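## Task

Pick up the wine glass that stands on the table and hang it inverted on the rack, with its whole stem inside a free curl and the glass resting on the wire and nothing else. The scene fails if the glass is thrown, or falls more than about a thumb's length, or if any glass tips over while no gripper holds it; a knock as hard as such a fall can also fail it.

## Robot and tools

Robot: two six-joint arms with parallel grippers, left_arm and right_arm. Calibrated bases: left_arm at (+0.008, +0.372, 0) m, right_arm at (-0.006, -0.344, 0) m, turned by a tiny yaw (quat_wxyz +1.000, 0, 0, +0.008). Scene frame: origin on the table top midway between the arms, +z up, +x out over the table, left_arm on the +y side (image left/right does not follow arm names). All reported hand positions (metres) and quaternions are in this frame and may be a few centimetres off, more when reaching far. end_effector_position is the point between the finger pads, roughly 1 cm short of the fingertips; fingers point along the gripper's +z and close along its y.

Command row: always 14 numbers, each in [-1, 1]. First 7 for left_arm, then 7 for right_arm. Per arm, in this exact order: shoulder, elbow, wrist roll, wrist pitch, waist, wrist yaw, then gripper opening. The six joint numbers are scaled offsets, not poses: 1.0 equals 2.224 rad for shoulder, elbow and waist, and 8.485 rad for the three wrist joints. Every offset counts from the Joint targets shown at the start of that action or call, not from the previous row, so sending the same offset twice moves twice. Send 0 for a joint to keep its target. The opening number is absolute: +1 fully open, -1 shut; to leave a gripper unchanged resend its current command (0 is a real half-open command). Joint ranges (rad): waist -2.618 to 3.054, shoulder 0 to 3.142, elbow 0 to 3.142, wrist pitch -1.571 to 1.571, wrist yaw -1.571 to 1.571, wrist roll -2.094 to 2.094; real ends can differ by 0.059. An action asking a joint more than 0.059 rad beyond its range is rejected for both arms; a malformed action or a failing first action rejects the whole call. Targets are kept within 0.339 rad (big joints) or 2.2 rad (wrist joints) of the measured angle, and pulled back if they would put the gripper over 200 mm from where it is, so big offsets need several actions.

Tools:
- execute_actions(actions, cameras): actions is a list of actions; each action is a table of up to 15 rows, one row per 1/30 s step, the last row held to fill 15 steps (0.5 s). An empty list just reports state and images.
- move(target, speed, blend, opening_speed, blocking, cameras): target is one 14-number row or a list of up to 15 rows, all offsets from the same current Joint targets (not chained). Joints interpolate together, so the hand moves on a curve and does not avoid obstacles or the other arm. speed is rad/s of the joint with farthest to go, 0.01 to 12.57, default 0.5 (one value or one per target). blend (rad) rounds corners between list targets. opening_speed (0.2 or more, per second on the -1..1 scale) makes the grip change gradually. Total path time caps at 10 s. blocking=false returns after about 0.5 s while the move runs on. The result adds a move: line: done, off_target (resting more than 0.035 rad from target), moving, held, or fault, plus limits=held if steps were withheld.
- wait(seconds 0 to 10): let time pass holding commands; a running move continues.
- stop(): brakes a running move.
- zoom_image(camera, region [x0, y0, x1, y1] pixels, at most 504x504): closer look at cam_high, cam_left_wrist or cam_right_wrist (each 896x504) from the latest images.
- read_manual(section): licence texts only.
- finished_scene(scene 1 or 2): ends the scene irreversibly; the goal must hold without the robot.

Results: Joint positions and Joint velocities list each arm in the row order above (rad, rad/s), with the gripper opening in metres (0.093 open) and its rate last. Joint targets is what your next offsets count from. grip_measured is the gripper motor on the -1..+1 scale: pads meet near -0.94, and each millimetre of object width adds about 0.0208; it may read up to 0.02 high. With -1 sent it ends below -0.94 whether empty or holding something thin, so check images. To grip, send somewhat below the width reading (a round glass stem may need lower); keep sending it to hold; open well above it to release. Squeeze is roughly 50 to 65 N per pad, briefly more at first contact, so close gently on glass. Joint torques follow the same order, include gravity, and numbers 1, 2 and 5 wrap at plus or minus 28 N m. Lines such as joint sent to its limit, joint command not followed (clearance check changed targets), MOTOR HOT and OVER-TEMPERATURE FAULT flag problems. Camera calibration gives K and T_world_to_cam for each camera; wrist camera images can lag during motion.

Cautions: do not drop, toss or release the glass while it is moving; lower it slowly so the stem slides fully into an empty curl and the rim hangs down clear of everything. Do not bump the glass already on the rack, knock anything off the table, or push hard into the rack. Keep the arms from hitting or pinching each other. Long outstretched holds or pushing against an unreachable pose heat motors; at 90 C that arm folds and stays idle. If an arm is stuck pressing, command its targets back past its measured positions. Thinking time lets the simulation run, and objects may occasionally be nudged.

Each tool is called after "Emit:" in YAML: its name, and indented under it one key for each argument.

## Session

Emit:
execute_actions:
  actions: []

Emit:
zoom_image:
  camera: "cam_high"
  region: [380, 230, 580, 400]

Scene clock: 0.00 s.
left_arm: end_effector_position=(+0.4049, +0.3660, +0.0882) grip_measured=+1.000 end_effector_quat_wxyz=(+0.572, +0.000, +0.820, +0.013) | right_arm: end_effector_position=(+0.3743, -0.3516, +0.0940) grip_measured=+1.000 end_effector_quat_wxyz=(+0.593, +0.011, +0.805, -0.012)
Joint names: [shoulder, elbow, wrist roll, wrist pitch, waist, wrist yaw]
Joint positions: left_arm=[1.586 0.392 0.002 0.842 -0.038 -0.059 0.093] | right_arm=[1.537 0.303 0.002 0.934 -0.023 0.026 0.093]
Joint velocities: within noise
Joint torques (N m): no reading
Heat: left arm: 28 °C; right arm: 31 °C.
Joint targets: left_arm=[1.577 0.400 0.002 0.850 -0.038 -0.059] | right_arm=[1.531 0.310 0.002 0.937 -0.023 0.026]
Tool commands: left_gripper/opening=+1.0 right_gripper/opening=+1.0
camera_calibration:
cam_left_wrist: T_world_to_cam=[[0.00199801, -0.999632, -0.027052, 0.368692], [-0.699921, 0.0179232, -0.713996, 0.380002], [0.714218, 0.0203608, -0.699627, -0.154317], [0, 0, 0, 1]] pos_world=[0.375451, 0.364887, 0.17333]
cam_right_wrist: T_world_to_cam=[[-0.0544182, -0.998121, -0.0281602, -0.326267], [-0.657333, 0.0570387, -0.751438, 0.377021], [0.751633, -0.0223813, -0.659202, -0.149411], [0, 0, 0, 1]] pos_world=[0.342375, -0.350502, 0.175628]

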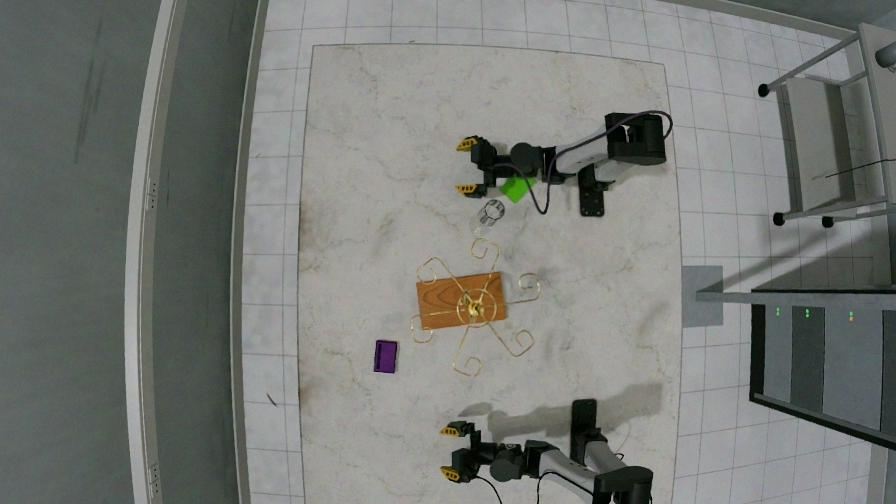

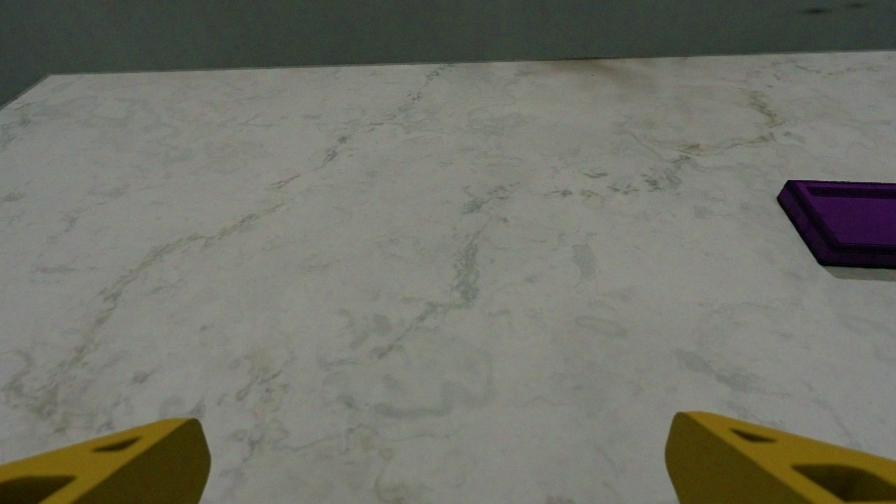

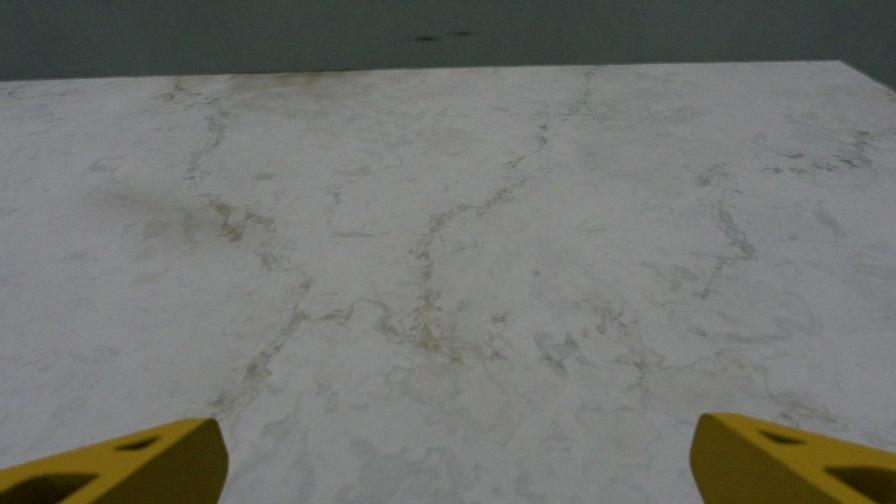

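Scaled by 2.520 from the camera's 896x504 image, which has a finer 1280x720 frame.

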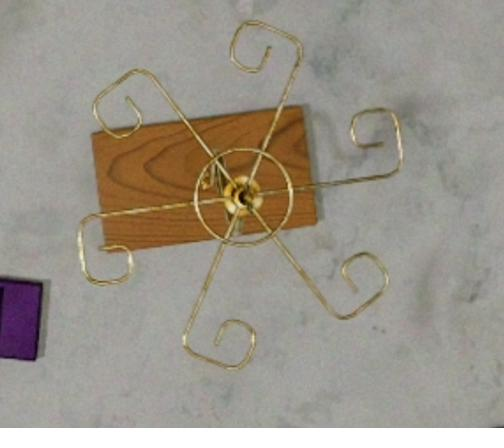

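Emit:
zoom_image:
  camera: "cam_high"
  region: [405, 230, 545, 385]

Emit:
zoom_image:
  camera: "cam_high"
  region: [445, 160, 565, 270]

Scaled by 3.252 from the camera's 896x504 image, which has a finer 1280x720 frame.

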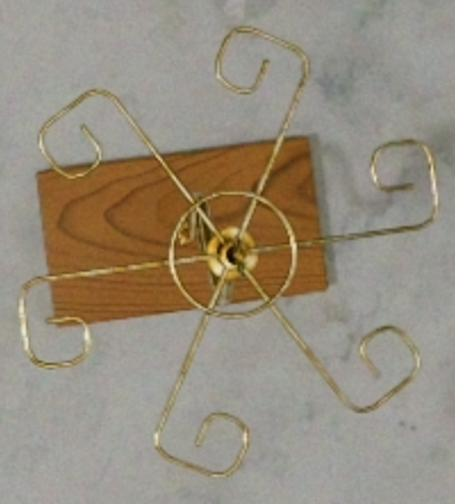

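Scaled by 4.200 from the camera's 896x504 image, which has a finer 1280x720 frame.

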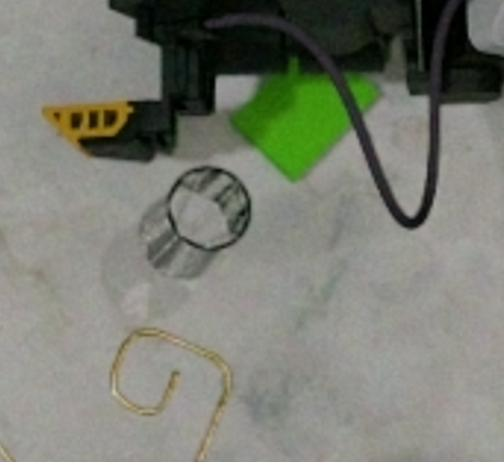

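Emit:
move:
  target:
    - [-0.5513,0.0908,-0.0002,-0.1051,0,0.0070,-0.5,-0.0139,0.3282,-0.0002,-0.1028,0,-0.0031,1]
    - [-0.5513,0.0908,-0.0002,-0.1051,-0.7293,0.0070,-0.5,-0.0280,0.3302,-0.1854,-0.2456,-0.2675,-0.1857,1]
    - [-0.0237,0.3489,-0.0002,-0.0592,-0.7293,-0.1437,-0.5,0.0935,0.1776,-0.1854,-0.1717,-0.2675,-0.1857,1]
  speed: 1.0
  blend: 0.1

Scene clock: 342.70 s.
left_arm: end_effector_position=(+0.1347, -0.0231, +0.3349) grip_measured=-0.498 end_effector_quat_wxyz=(+0.691, +0.159, +0.695, -0.117) | right_arm: end_effector_position=(+0.2899, -0.3417, +0.1144) grip_measured=+1.000 end_effector_quat_wxyz=(+0.608, -0.336, +0.641, +0.325)
Joint names: [shoulder, elbow, wrist roll, wrist pitch, waist, wrist yaw]
Joint positions: left_arm=[1.525 1.145 0.002 0.323 -1.656 -1.264 0.021] | right_arm=[1.734 0.714 -1.553 -0.54 -0.612 -1.522 0.093]
Joint torques (N m): left_arm=[-7.82 8.13 -0.15 1.68 -0.73 -0.2] | right_arm=[-5.39 3.29 -0.26 0.42 -0.69 -1.07]
Heat: left arm: 46 °C; right arm: 41 °C.
Joint targets: left_arm=[1.524 1.176 0.001 0.348 -1.661 -1.278] | right_arm=[1.739 0.706 -1.571 -0.519 -0.618 -1.550]
move: done
camera_calibration:
cam_left_wrist: T_world_to_cam=[[-0.392834, -0.917278, -0.0654406, 0.0548988], [-0.36937, 0.222554, -0.902239, 0.39722], [0.842168, -0.330258, -0.426242, 0.102222], [0, 0, 0, 1]] pos_world=[0.0821995, -0.00428599, 0.405551]
cam_right_wrist: T_world_to_cam=[[0.818955, -0.572035, -0.0456993, -0.425959], [-0.291691, -0.346372, -0.891595, 0.108394], [0.494195, 0.743507, -0.450521, 0.240118], [0, 0, 0, 1]] pos_world=[0.261794, -0.384648, 0.185356]

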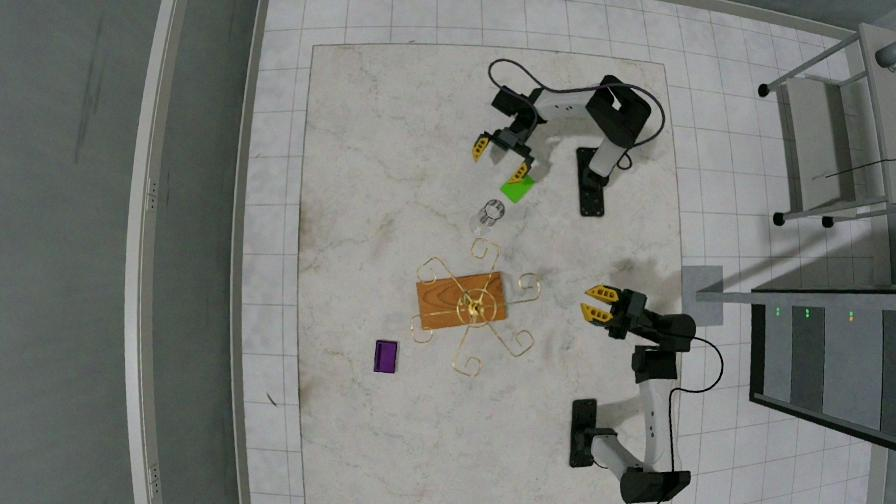

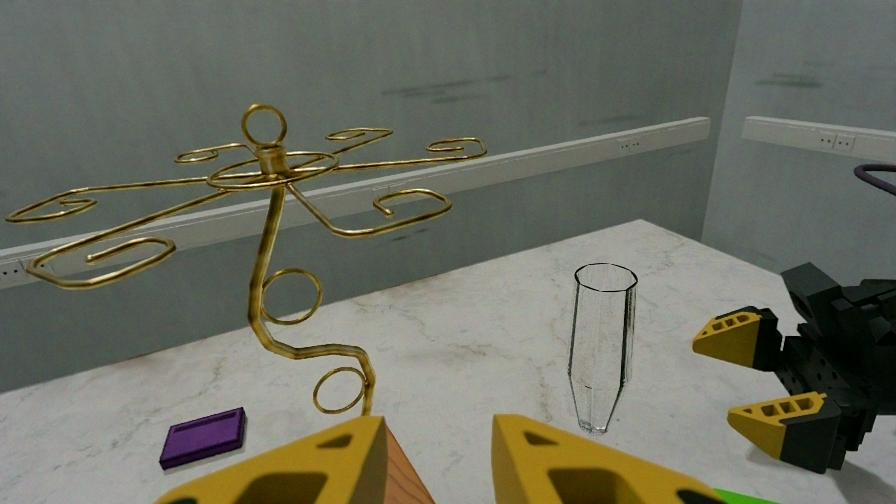

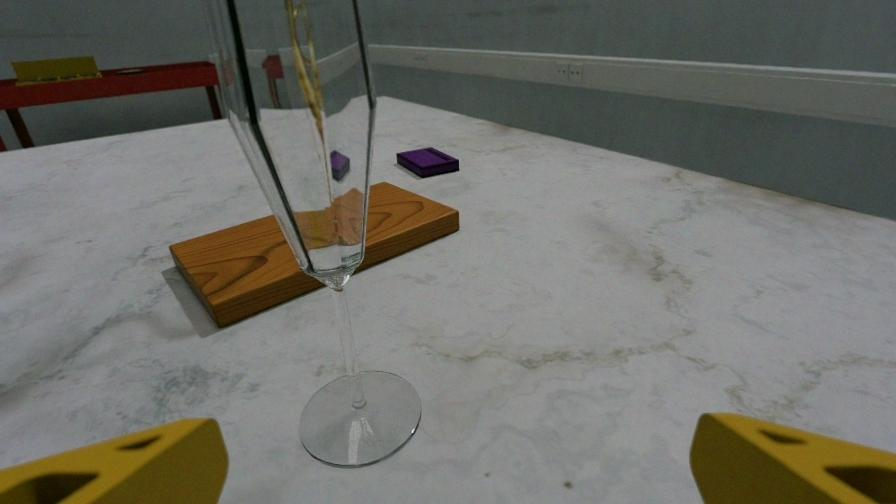

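Emit:
execute_actions:
  actions: []

Scene clock: 594.80 s.
left_arm: end_effector_position=(+0.1347, -0.0230, +0.3350) grip_measured=-0.498 end_effector_quat_wxyz=(+0.691, +0.158, +0.695, -0.117) | right_arm: end_effector_position=(+0.2900, -0.3417, +0.1144) grip_measured=+1.000 end_effector_quat_wxyz=(+0.609, -0.337, +0.641, +0.324)
Joint names: [shoulder, elbow, wrist roll, wrist pitch, waist, wrist yaw]
Joint positions: left_arm=[1.525 1.145 0.002 0.324 -1.656 -1.265 0.021] | right_arm=[1.734 0.714 -1.553 -0.539 -0.612 -1.522 0.093]
Joint velocities: within noise
Joint torques (N m): left_arm=[-7.8 7.94 -0.1 1.7 -0.79 -0.15] | right_arm=[-5.44 3.32 -0.29 0.42 -0.72 -1.06]
Heat: left arm: 43 °C; right arm: 33 °C.
Joint targets: left_arm=[1.524 1.176 0.001 0.347 -1.661 -1.278] | right_arm=[1.739 0.706 -1.571 -0.519 -0.618 -1.550]
Tool commands: left_gripper/opening=-0.5 right_gripper/opening=+1.0
camera_calibration:
cam_left_wrist: T_world_to_cam=[[-0.391776, -0.917809, -0.0643351, 0.0545517], [-0.369745, 0.221088, -0.902446, 0.397372], [0.842496, -0.329769, -0.425972, 0.102197], [0, 0, 0, 1]] pos_world=[0.0821978, -0.00408454, 0.405649]
cam_right_wrist: T_world_to_cam=[[0.818986, -0.572087, -0.0444711, -0.426216], [-0.290776, -0.346954, -0.891668, 0.107944], [0.494683, 0.743195, -0.4505, 0.239866], [0, 0, 0, 1]] pos_world=[0.261795, -0.384648, 0.185356]

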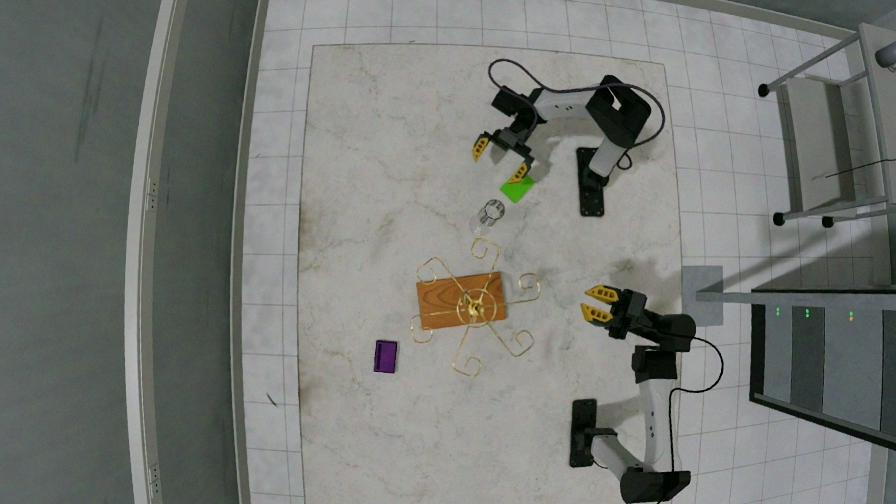

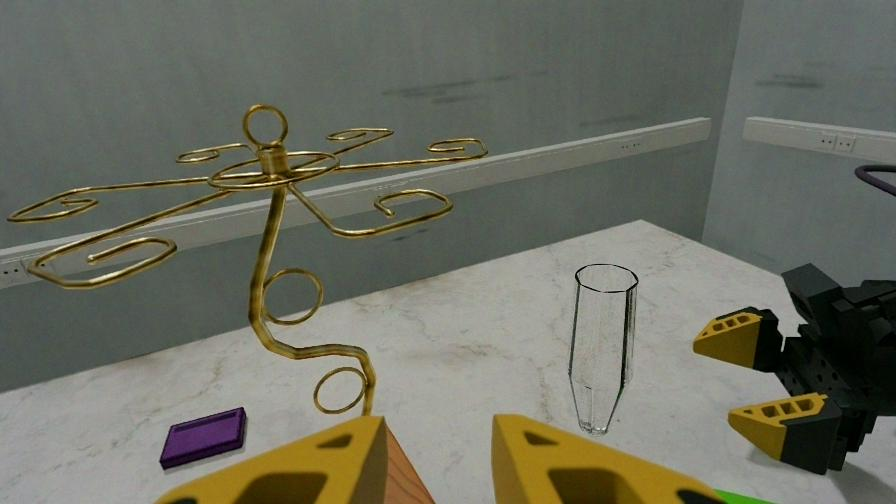

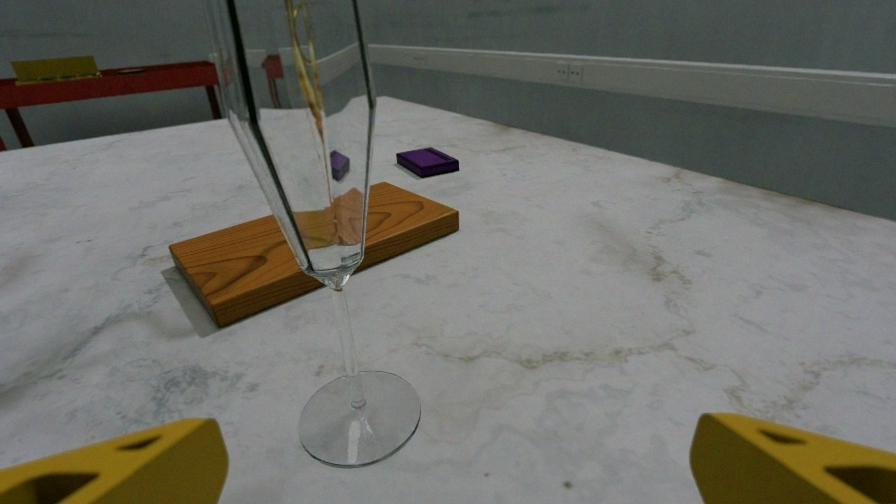

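Emit:
move:
  target: [0,0,0,0,0,0,-0.5, -0.0283,0.1030,-0.0016,-0.0343,0.0931,-0.0025,1.0]
  speed: 0.5
  cameras: ["cam_left_wrist","cam_right_wrist","cam_high"]

Scene clock: 794.37 s.
left_arm: end_effector_position=(+0.1347, -0.0230, +0.3351) grip_measured=-0.498 end_effector_quat_wxyz=(+0.691, +0.158, +0.695, -0.117) | right_arm: end_effector_position=(+0.3069, -0.2938, +0.1644) grip_measured=+1.000 end_effector_quat_wxyz=(+0.578, -0.400, +0.601, +0.382)
Joint names: [shoulder, elbow, wrist roll, wrist pitch, waist, wrist yaw]
Joint positions: left_arm=[1.525 1.145 0.002 0.325 -1.656 -1.265 0.021] | right_arm=[1.695 0.912 -1.579 -0.793 -0.415 -1.53 0.093]
Joint torques (N m): left_arm=[-7.76 8.25 -0.11 1.7 -0.75 -0.16] | right_arm=[-8.09 6.54 -0.18 0.04 0.18 -1.21]
Heat: left arm: 46 °C; right arm: 33 °C.
Joint targets: left_arm=[1.524 1.176 0.001 0.348 -1.661 -1.278] | right_arm=[1.676 0.934 -1.585 -0.810 -0.411 -1.571]
move: off_target (right_arm); right_arm: the wrist yaw is farthest, 0.042 rad from its target
camera_calibration:
cam_left_wrist: T_world_to_cam=[[-0.391821, -0.917813, -0.0640056, 0.054428], [-0.369745, 0.220786, -0.90252, 0.39749], [0.842476, -0.32996, -0.425865, 0.102197], [0, 0, 0, 1]] pos_world=[0.0821979, -0.0040847, 0.405749]
cam_right_wrist: T_world_to_cam=[[0.915824, -0.400041, -0.0351273, -0.391099], [-0.206713, -0.394617, -0.895292, 0.134878], [0.344292, 0.827191, -0.444093, 0.288136], [0, 0, 0, 1]] pos_world=[0.286856, -0.341573, 0.234976]

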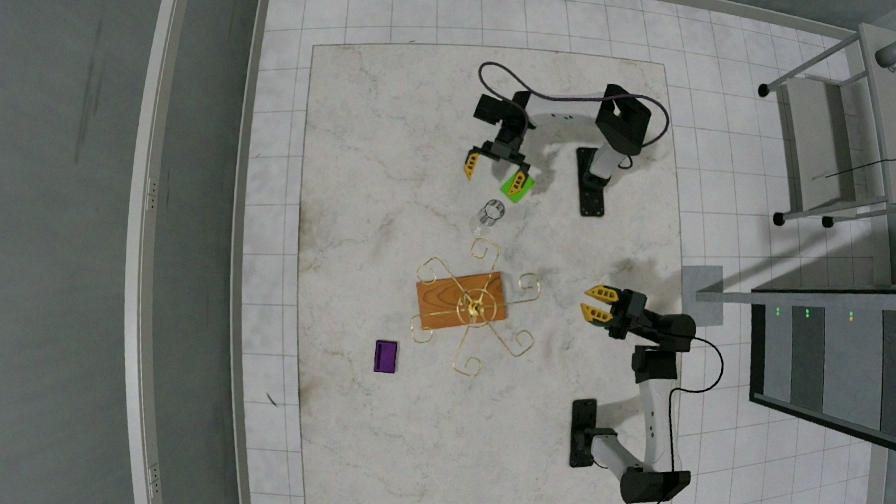

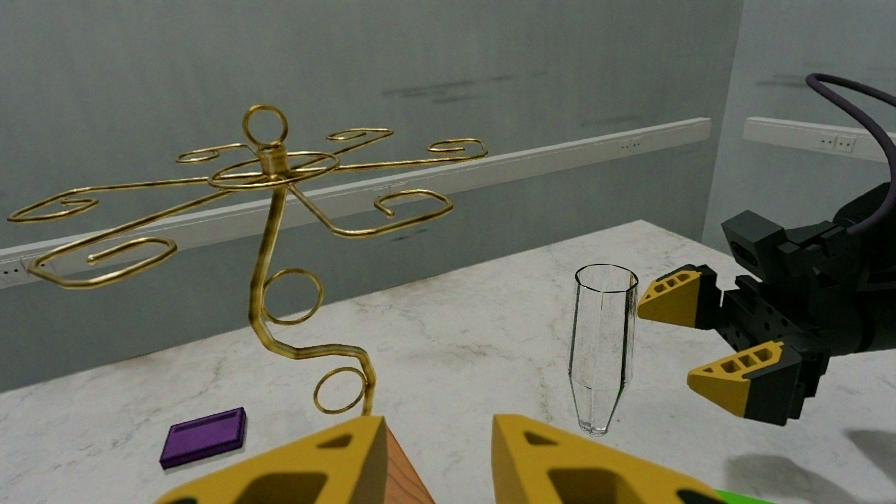

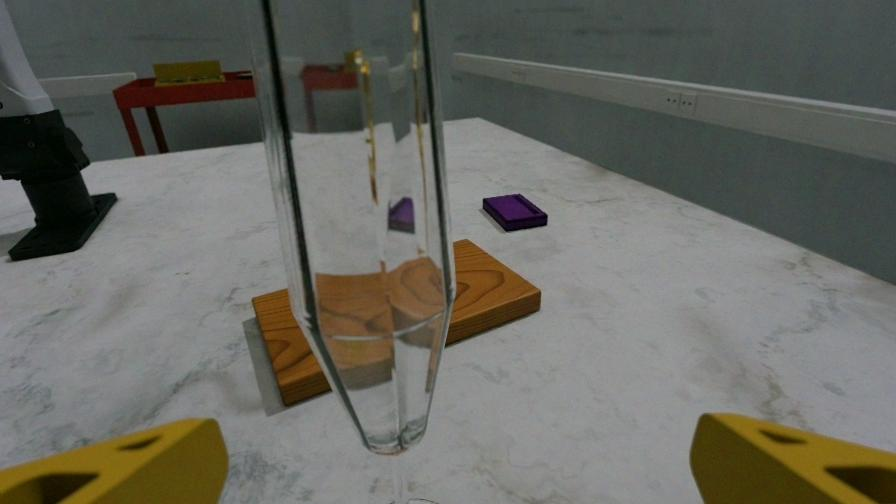

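Emit:
move:
  target:
    - [0,0,0,0,0,0,-0.5, 0.0126,0.0252,0,-0.0057,0.0459,0,1.0]
    - [0,0,0,0,0,0,-0.5, 0.0319,0.0477,0,-0.0066,0.0854,0,1.0]
  speed: 0.4
  blend: 0.03
  cameras: ["cam_left_wrist","cam_right_wrist"]

Scene clock: 843.00 s.
left_arm: end_effector_position=(+0.1347, -0.0230, +0.3351) grip_measured=-0.498 end_effector_quat_wxyz=(+0.691, +0.158, +0.695, -0.117) | right_arm: end_effector_position=(+0.3099, -0.2394, +0.1756) grip_measured=+1.000 end_effector_quat_wxyz=(+0.540, -0.453, +0.559, +0.437)
Joint names: [shoulder, elbow, wrist roll, wrist pitch, waist, wrist yaw]
Joint positions: left_arm=[1.525 1.145 0.002 0.325 -1.656 -1.265 0.021] | right_arm=[1.741 1.013 -1.579 -0.851 -0.225 -1.536 0.093]
Joint torques (N m): left_arm=[-7.75 8.17 -0.11 1.68 -0.75 -0.13] | right_arm=[-6.3 6.97 -0.18 0.02 0.25 -1.16]
Heat: left arm: 47 °C; right arm: 35 °C.
Joint targets: left_arm=[1.524 1.176 0.001 0.347 -1.661 -1.278] | right_arm=[1.747 1.041 -1.585 -0.866 -0.221 -1.571]
move: done
camera_calibration:
cam_left_wrist: T_world_to_cam=[[-0.391821, -0.917813, -0.0640056, 0.054428], [-0.369745, 0.220786, -0.90252, 0.39749], [0.842476, -0.32996, -0.425865, 0.102197], [0, 0, 0, 1]] pos_world=[0.0821979, -0.0040847, 0.405749]
cam_right_wrist: T_world_to_cam=[[0.974926, -0.219281, -0.0378749, -0.346276], [-0.129518, -0.420754, -0.897881, 0.137289], [0.180952, 0.880274, -0.438605, 0.309476], [0, 0, 0, 1]] pos_world=[0.299374, -0.290591, 0.245892]
Images, in order (width x height): cam_left_wrist 896x504, cam_right_wrist 896x504.

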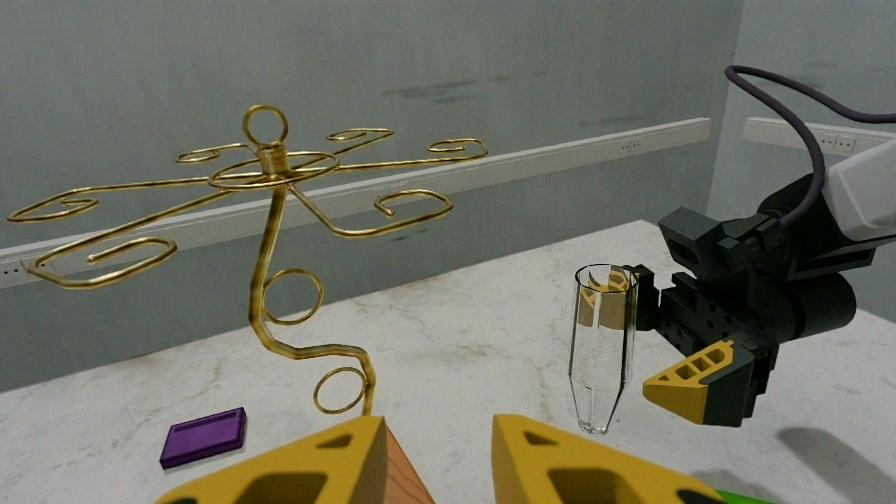

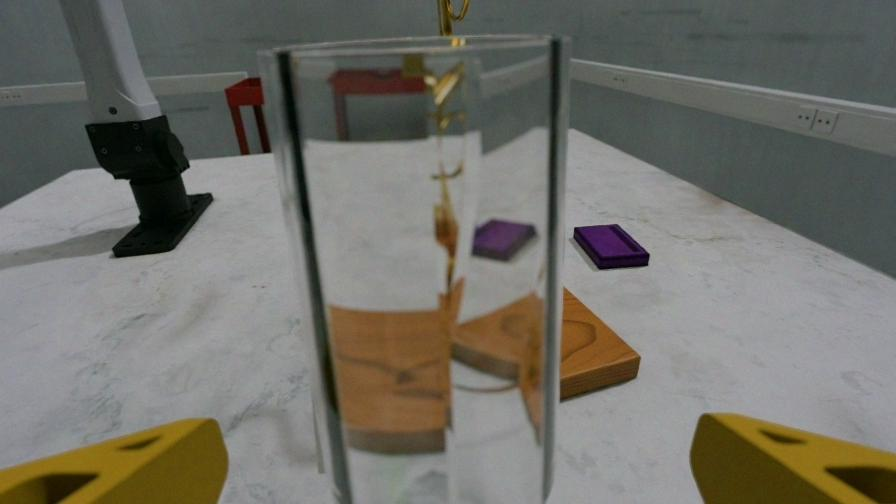

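Emit:
move:
  target: [0,0,0,0,0,0,-0.5, 0.0211,0.0252,0,-0.0012,0.0387,0,1.0]
  speed: 0.25
  cameras: ["cam_left_wrist","cam_right_wrist"]

Scene clock: 862.27 s.
left_arm: end_effector_position=(+0.1348, -0.0229, +0.3351) grip_measured=-0.498 end_effector_quat_wxyz=(+0.691, +0.158, +0.695, -0.117) | right_arm: end_effector_position=(+0.3130, -0.2146, +0.1757) grip_measured=+1.000 end_effector_quat_wxyz=(+0.521, -0.476, +0.539, +0.459)
Joint names: [shoulder, elbow, wrist roll, wrist pitch, waist, wrist yaw]
Joint positions: left_arm=[1.525 1.145 0.002 0.325 -1.656 -1.265 0.021] | right_arm=[1.787 1.069 -1.579 -0.861 -0.14 -1.536 0.093]
Joint torques (N m): left_arm=[-7.9 8.27 -0.11 1.65 -0.88 -0.17] | right_arm=[-6.64 7.05 -0.17 0.02 0.18 -1.19]
Heat: left arm: 47 °C; right arm: 35 °C.
Joint targets: left_arm=[1.524 1.176 0.001 0.347 -1.661 -1.278] | right_arm=[1.794 1.097 -1.585 -0.876 -0.135 -1.571]
move: done
camera_calibration:
cam_left_wrist: T_world_to_cam=[[-0.391363, -0.918009, -0.0639944, 0.0544246], [-0.369846, 0.220587, -0.902527, 0.397537], [0.842644, -0.329547, -0.425851, 0.102095], [0, 0, 0, 1]] pos_world=[0.0822972, -0.00408396, 0.405749]
cam_right_wrist: T_world_to_cam=[[0.990051, -0.135609, -0.0375407, -0.330712], [-0.0929351, -0.429879, -0.898091, 0.134771], [0.105651, 0.892645, -0.438205, 0.31326], [0, 0, 0, 1]] pos_world=[0.306851, -0.266542, 0.245894]
Images, in order (width x height): cam_left_wrist 896x504, cam_right_wrist 896x504.

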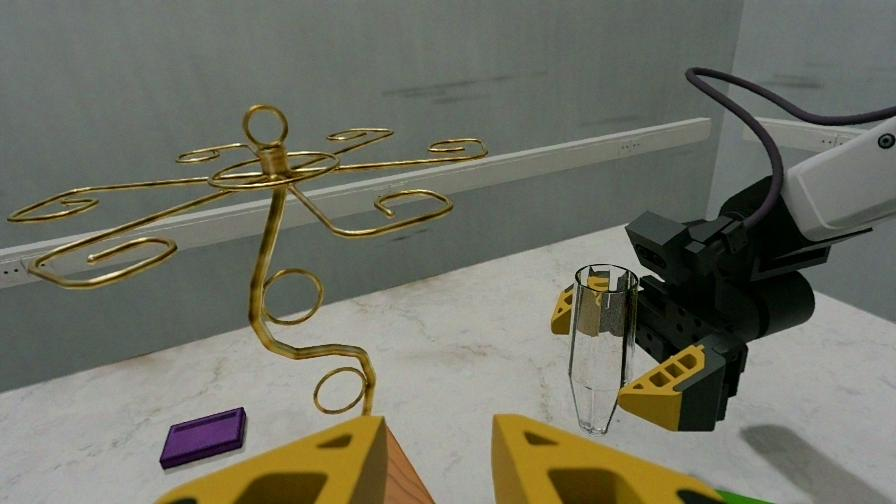

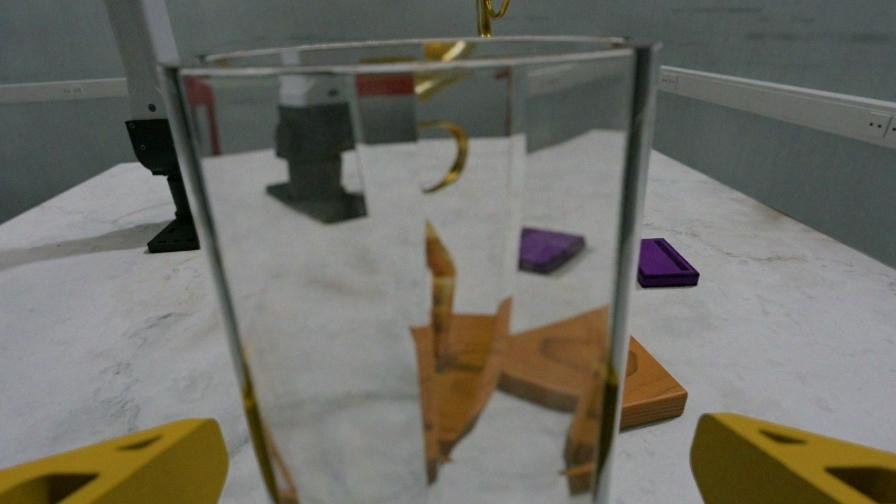

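Emit:
move:
  target: [0,0,0,0,0,0,-0.5, 0,0,0,0,0,0,-0.2]
  opening_speed: 0.4
  cameras: ["cam_left_wrist","cam_right_wrist"]

Scene clock: 911.27 s.
left_arm: end_effector_position=(+0.1348, -0.0229, +0.3351) grip_measured=-0.498 end_effector_quat_wxyz=(+0.691, +0.158, +0.695, -0.117) | right_arm: end_effector_position=(+0.3126, -0.2145, +0.1760) grip_measured=+0.002 end_effector_quat_wxyz=(+0.521, -0.475, +0.539, +0.461)
Joint names: [shoulder, elbow, wrist roll, wrist pitch, waist, wrist yaw]
Joint positions: left_arm=[1.525 1.145 0.002 0.325 -1.656 -1.265 0.021] | right_arm=[1.787 1.069 -1.579 -0.865 -0.14 -1.538 0.045]
Joint torques (N m): left_arm=[-7.91 8.27 -0.11 1.69 -0.83 -0.15] | right_arm=[-6.52 6.87 -0.19 0.1 0.27 -1.15]
Heat: left arm: 47 °C; right arm: 35 °C.
Joint targets: left_arm=[1.524 1.176 0.001 0.348 -1.661 -1.278] | right_arm=[1.794 1.097 -1.585 -0.877 -0.135 -1.571]
move: done
camera_calibration:
cam_left_wrist: T_world_to_cam=[[-0.391441, -0.917999, -0.0636482, 0.0543822], [-0.369876, 0.220297, -0.902585, 0.39754], [0.842594, -0.329767, -0.42578, 0.102102], [0, 0, 0, 1]] pos_world=[0.0822973, -0.00398417, 0.405748]
cam_right_wrist: T_world_to_cam=[[0.989894, -0.135517, -0.041768, -0.329497], [-0.0964398, -0.427399, -0.898904, 0.136931], [0.103965, 0.893848, -0.436149, 0.313824], [0, 0, 0, 1]] pos_world=[0.306746, -0.266639, 0.246199]
Images, in order (width x height): cam_left_wrist 896x504, cam_right_wrist 896x504.

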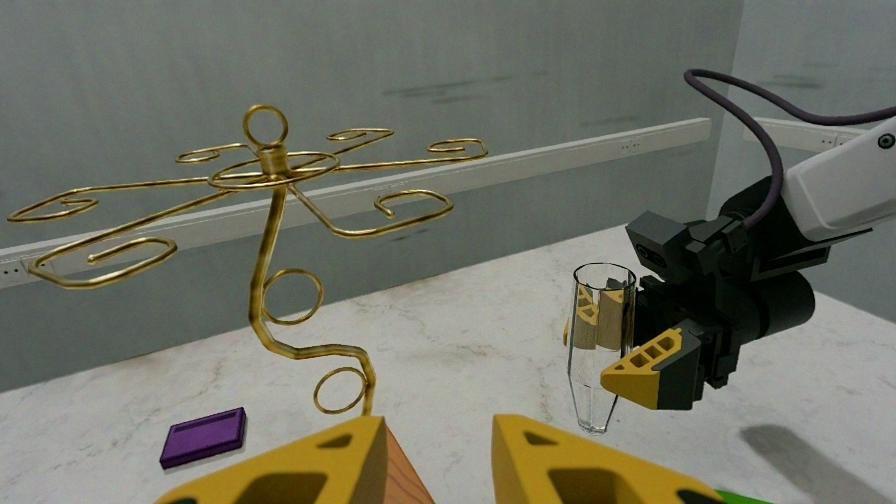

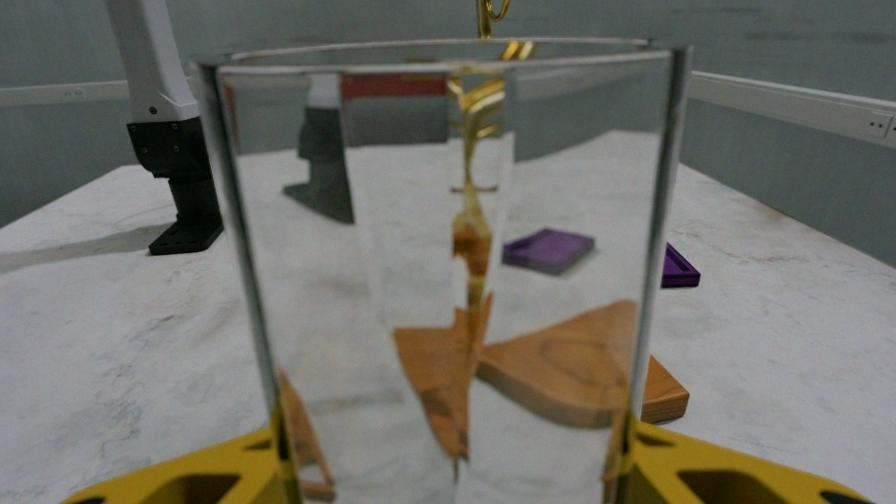

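Emit:
move:
  target:
    - [0,0,0,0,0,0,-0.5, -0.0576,0.1385,0,-0.0481,0,0,-0.2]
    - [0,0,0,0,0,0,-0.5, -0.0576,0.1385,0.3736,-0.0481,0,0,-0.2]
  speed: [0.3, 1.2]
  cameras: ["cam_high","cam_left_wrist","cam_right_wrist"]

Scene clock: 941.50 s.
left_arm: end_effector_position=(+0.1348, -0.0229, +0.3351) grip_measured=-0.498 end_effector_quat_wxyz=(+0.691, +0.158, +0.695, -0.117) | right_arm: end_effector_position=(+0.3150, -0.2148, +0.2766) grip_measured=-0.007 end_effector_quat_wxyz=(-0.465, +0.543, +0.470, +0.517)
Joint names: [shoulder, elbow, wrist roll, wrist pitch, waist, wrist yaw]
Joint positions: left_arm=[1.525 1.145 0.002 0.325 -1.656 -1.265 0.021] | right_arm=[1.691 1.374 1.576 -1.268 -0.14 -1.538 0.045]
Joint torques (N m): left_arm=[-7.61 8.24 -0.06 1.7 -0.64 -0.15] | right_arm=[-9.36 7.86 -0.05 -0.01 0.24 -1.16]
Heat: left arm: 48 °C; right arm: 36 °C.
Joint targets: left_arm=[1.524 1.176 0.001 0.347 -1.661 -1.278] | right_arm=[1.666 1.405 1.585 -1.284 -0.135 -1.571]
move: done
camera_calibration:
cam_left_wrist: T_world_to_cam=[[-0.391441, -0.917999, -0.0636482, 0.0543822], [-0.369876, 0.220297, -0.902585, 0.39754], [0.842594, -0.329767, -0.42578, 0.102102], [0, 0, 0, 1]] pos_world=[0.0822973, -0.00398417, 0.405748]
cam_right_wrist: T_world_to_cam=[[-0.991594, 0.115332, 0.0586475, 0.322617], [0.0103412, -0.38118, 0.924443, -0.300639], [0.128973, 0.917279, 0.376783, 0.129989], [0, 0, 0, 1]] pos_world=[0.306249, -0.271042, 0.210025]

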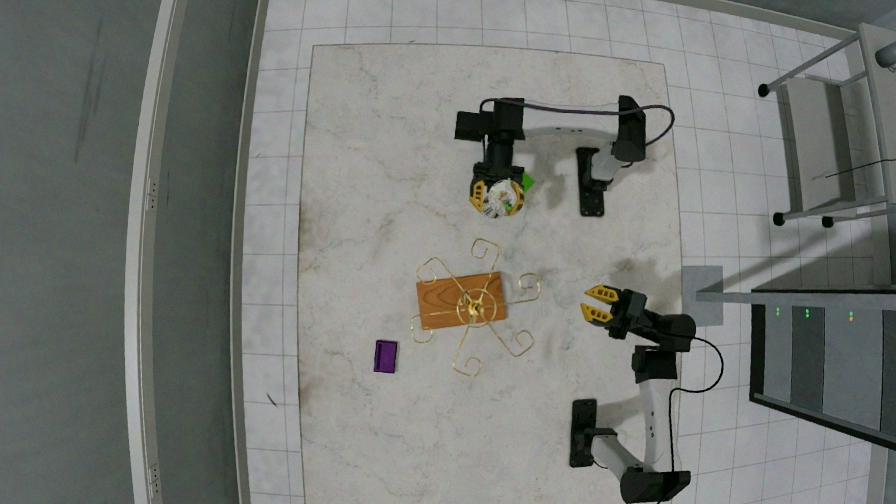

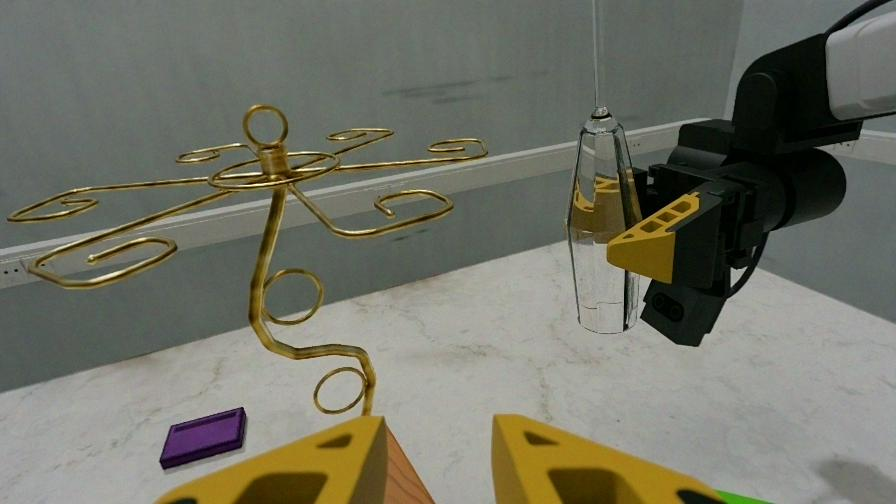

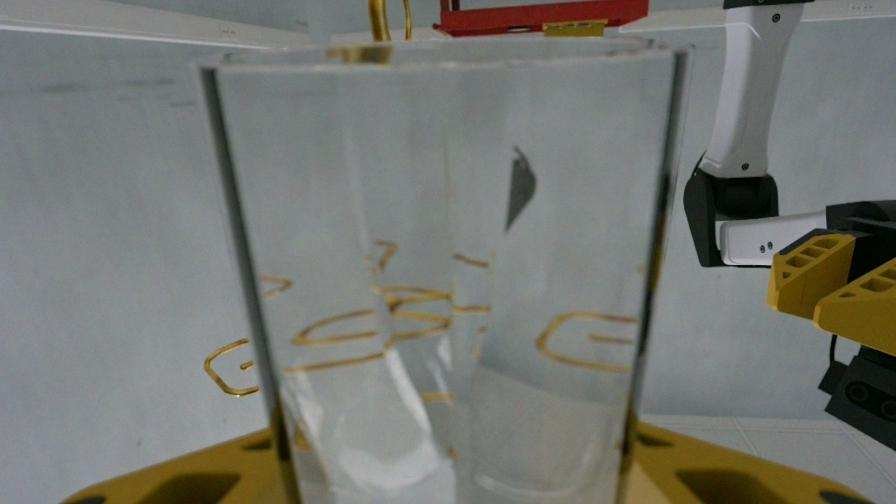

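Emit:
zoom_image:
  camera: "cam_high"
  region: [400, 150, 560, 350]

Emit:
zoom_image:
  camera: "cam_left_wrist"
  region: [520, 0, 760, 180]

Scaled by 2.520 from the camera's 896x504 image, which has a finer 1280x720 frame.

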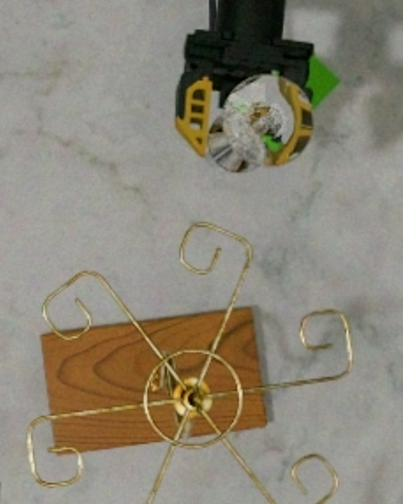

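Scaled by 2.100 from the camera's 896x504 image, which has a finer 1280x720 frame.

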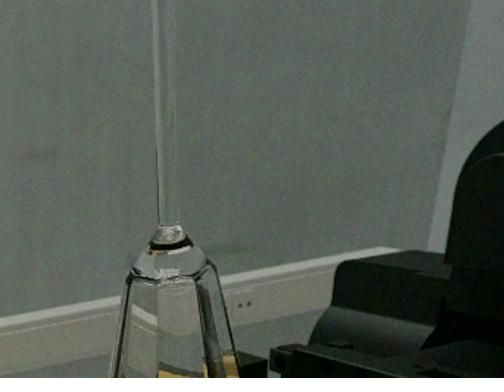

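Emit:
zoom_image:
  camera: "cam_left_wrist"
  region: [300, 90, 520, 250]

Emit:
zoom_image:
  camera: "cam_high"
  region: [460, 170, 530, 280]

Scaled by 2.291 from the camera's 896x504 image, which has a finer 1280x720 frame.

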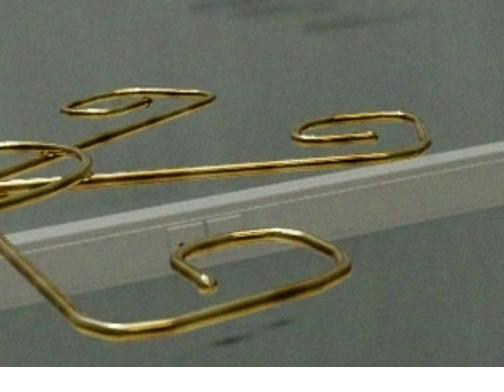

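Scaled by 4.582 from the camera's 896x504 image, which has a finer 1280x720 frame.

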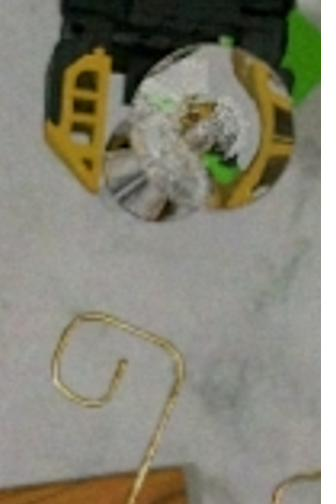

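Emit:
move:
  target: [0,0,0,0,0,0,-0.5, 0.1704,0.0522,-0.0088,0.0332,0.0679,-0.0058,-0.2]
  speed: 0.4
  cameras: ["cam_high","cam_left_wrist","cam_right_wrist"]

Emit:
zoom_image:
  camera: "cam_high"
  region: [440, 190, 540, 320]

Emit:
zoom_image:
  camera: "cam_left_wrist"
  region: [420, 90, 680, 280]

Scene clock: 1126.97 s.
left_arm: end_effector_position=(+0.1348, -0.0229, +0.3351) grip_measured=-0.498 end_effector_quat_wxyz=(+0.691, +0.158, +0.695, -0.117) | right_arm: end_effector_position=(+0.3693, -0.1652, +0.1930) grip_measured=-0.007 end_effector_quat_wxyz=(+0.491, -0.485, -0.523, -0.500)
Joint names: [shoulder, elbow, wrist roll, wrist pitch, waist, wrist yaw]
Joint positions: left_arm=[1.525 1.145 0.002 0.325 -1.656 -1.265 0.021] | right_arm=[2.045 1.489 1.519 -1.02 0.013 -1.553 0.045]
Joint torques (N m): left_arm=[-7.76 8.1 -0.09 1.66 -0.8 -0.19] | right_arm=[-9.83 7.82 -0.19 0.33 0.2 -1.05]
Heat: left arm: 49 °C; right arm: 41 °C.
Joint targets: left_arm=[1.524 1.176 0.001 0.347 -1.661 -1.278] | right_arm=[2.045 1.521 1.510 -1.003 0.016 -1.578]
joint sent to its limit (right arm) — the wrist yaw, lower limit.
move: off_target (right_arm); right_arm: the wrist yaw is farthest, 0.067 rad from its target
camera_calibration:
cam_left_wrist: T_world_to_cam=[[-0.391441, -0.917999, -0.0636482, 0.0543822], [-0.369876, 0.220297, -0.902585, 0.39754], [0.842594, -0.329767, -0.42578, 0.102102], [0, 0, 0, 1]] pos_world=[0.0822973, -0.00398417, 0.405748]
cam_right_wrist: T_world_to_cam=[[-0.999216, -0.0387946, -0.00789887, 0.365878], [0.00788691, -0.390568, 0.92054, -0.204957], [-0.0387971, 0.919756, 0.390568, 0.168738], [0, 0, 0, 1]] pos_world=[0.373754, -0.221054, 0.125658]

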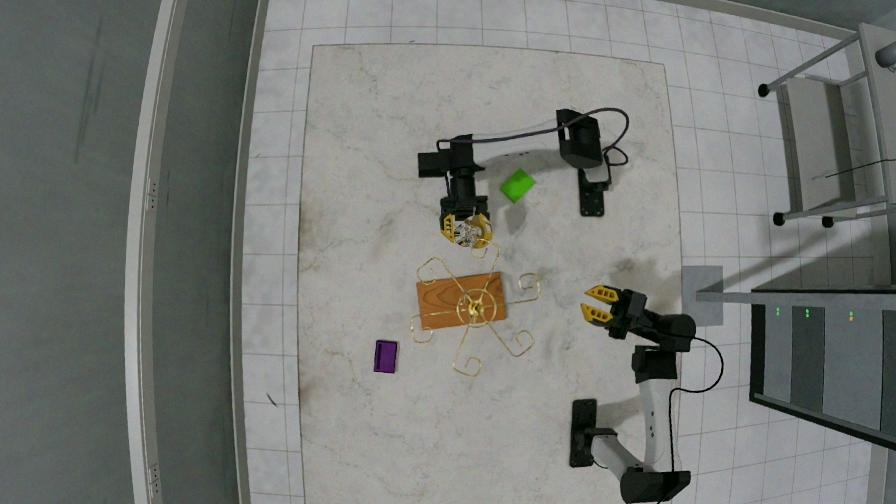

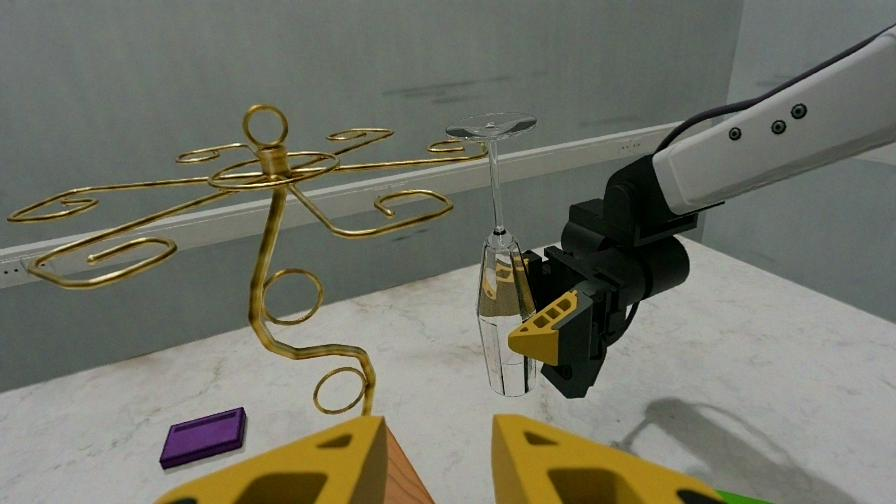

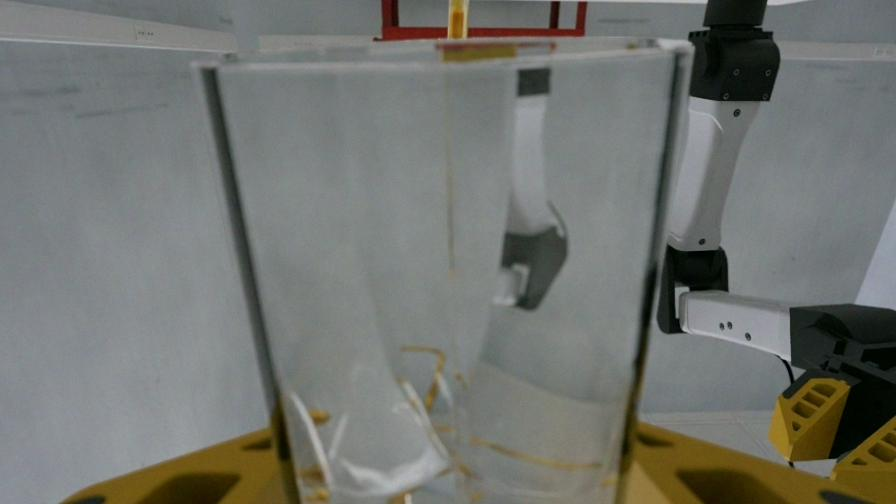

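Scaled by 3.877 from the camera's 896x504 image, which has a finer 1280x720 frame.

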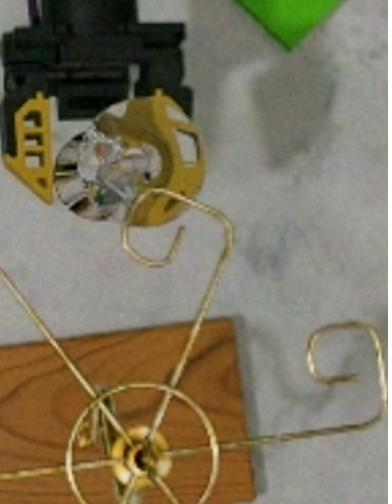

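Scaled by 1.938 from the camera's 896x504 image, which has a finer 1280x720 frame.

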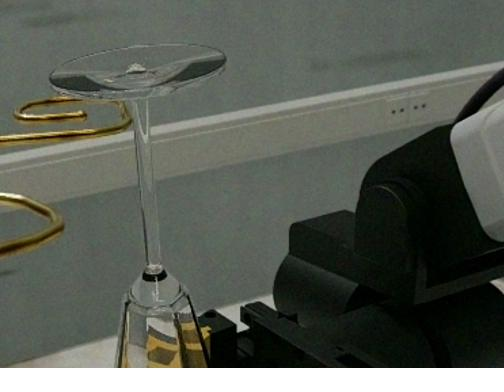

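Emit:
zoom_image:
  camera: "cam_left_wrist"
  region: [435, 100, 545, 165]

Emit:
zoom_image:
  camera: "cam_high"
  region: [445, 205, 505, 265]

Scaled by 4.582 from the camera's 896x504 image, which has a finer 1280x720 frame.

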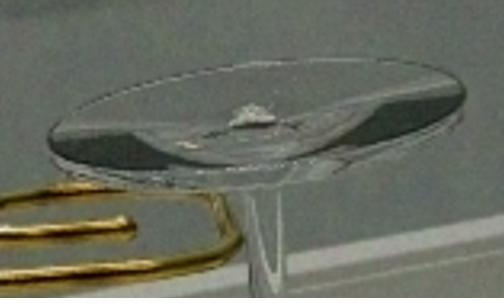

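Scaled by 8.400 from the camera's 896x504 image, which has a finer 1280x720 frame.

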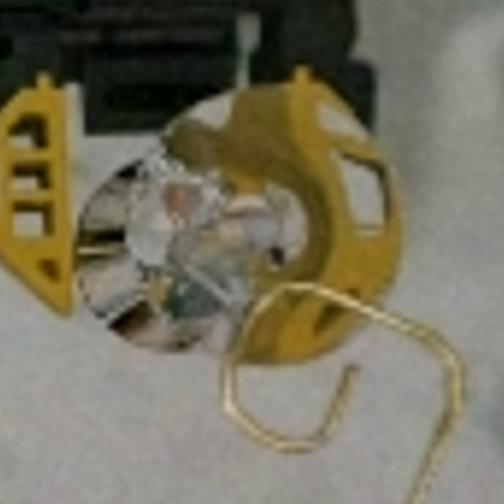

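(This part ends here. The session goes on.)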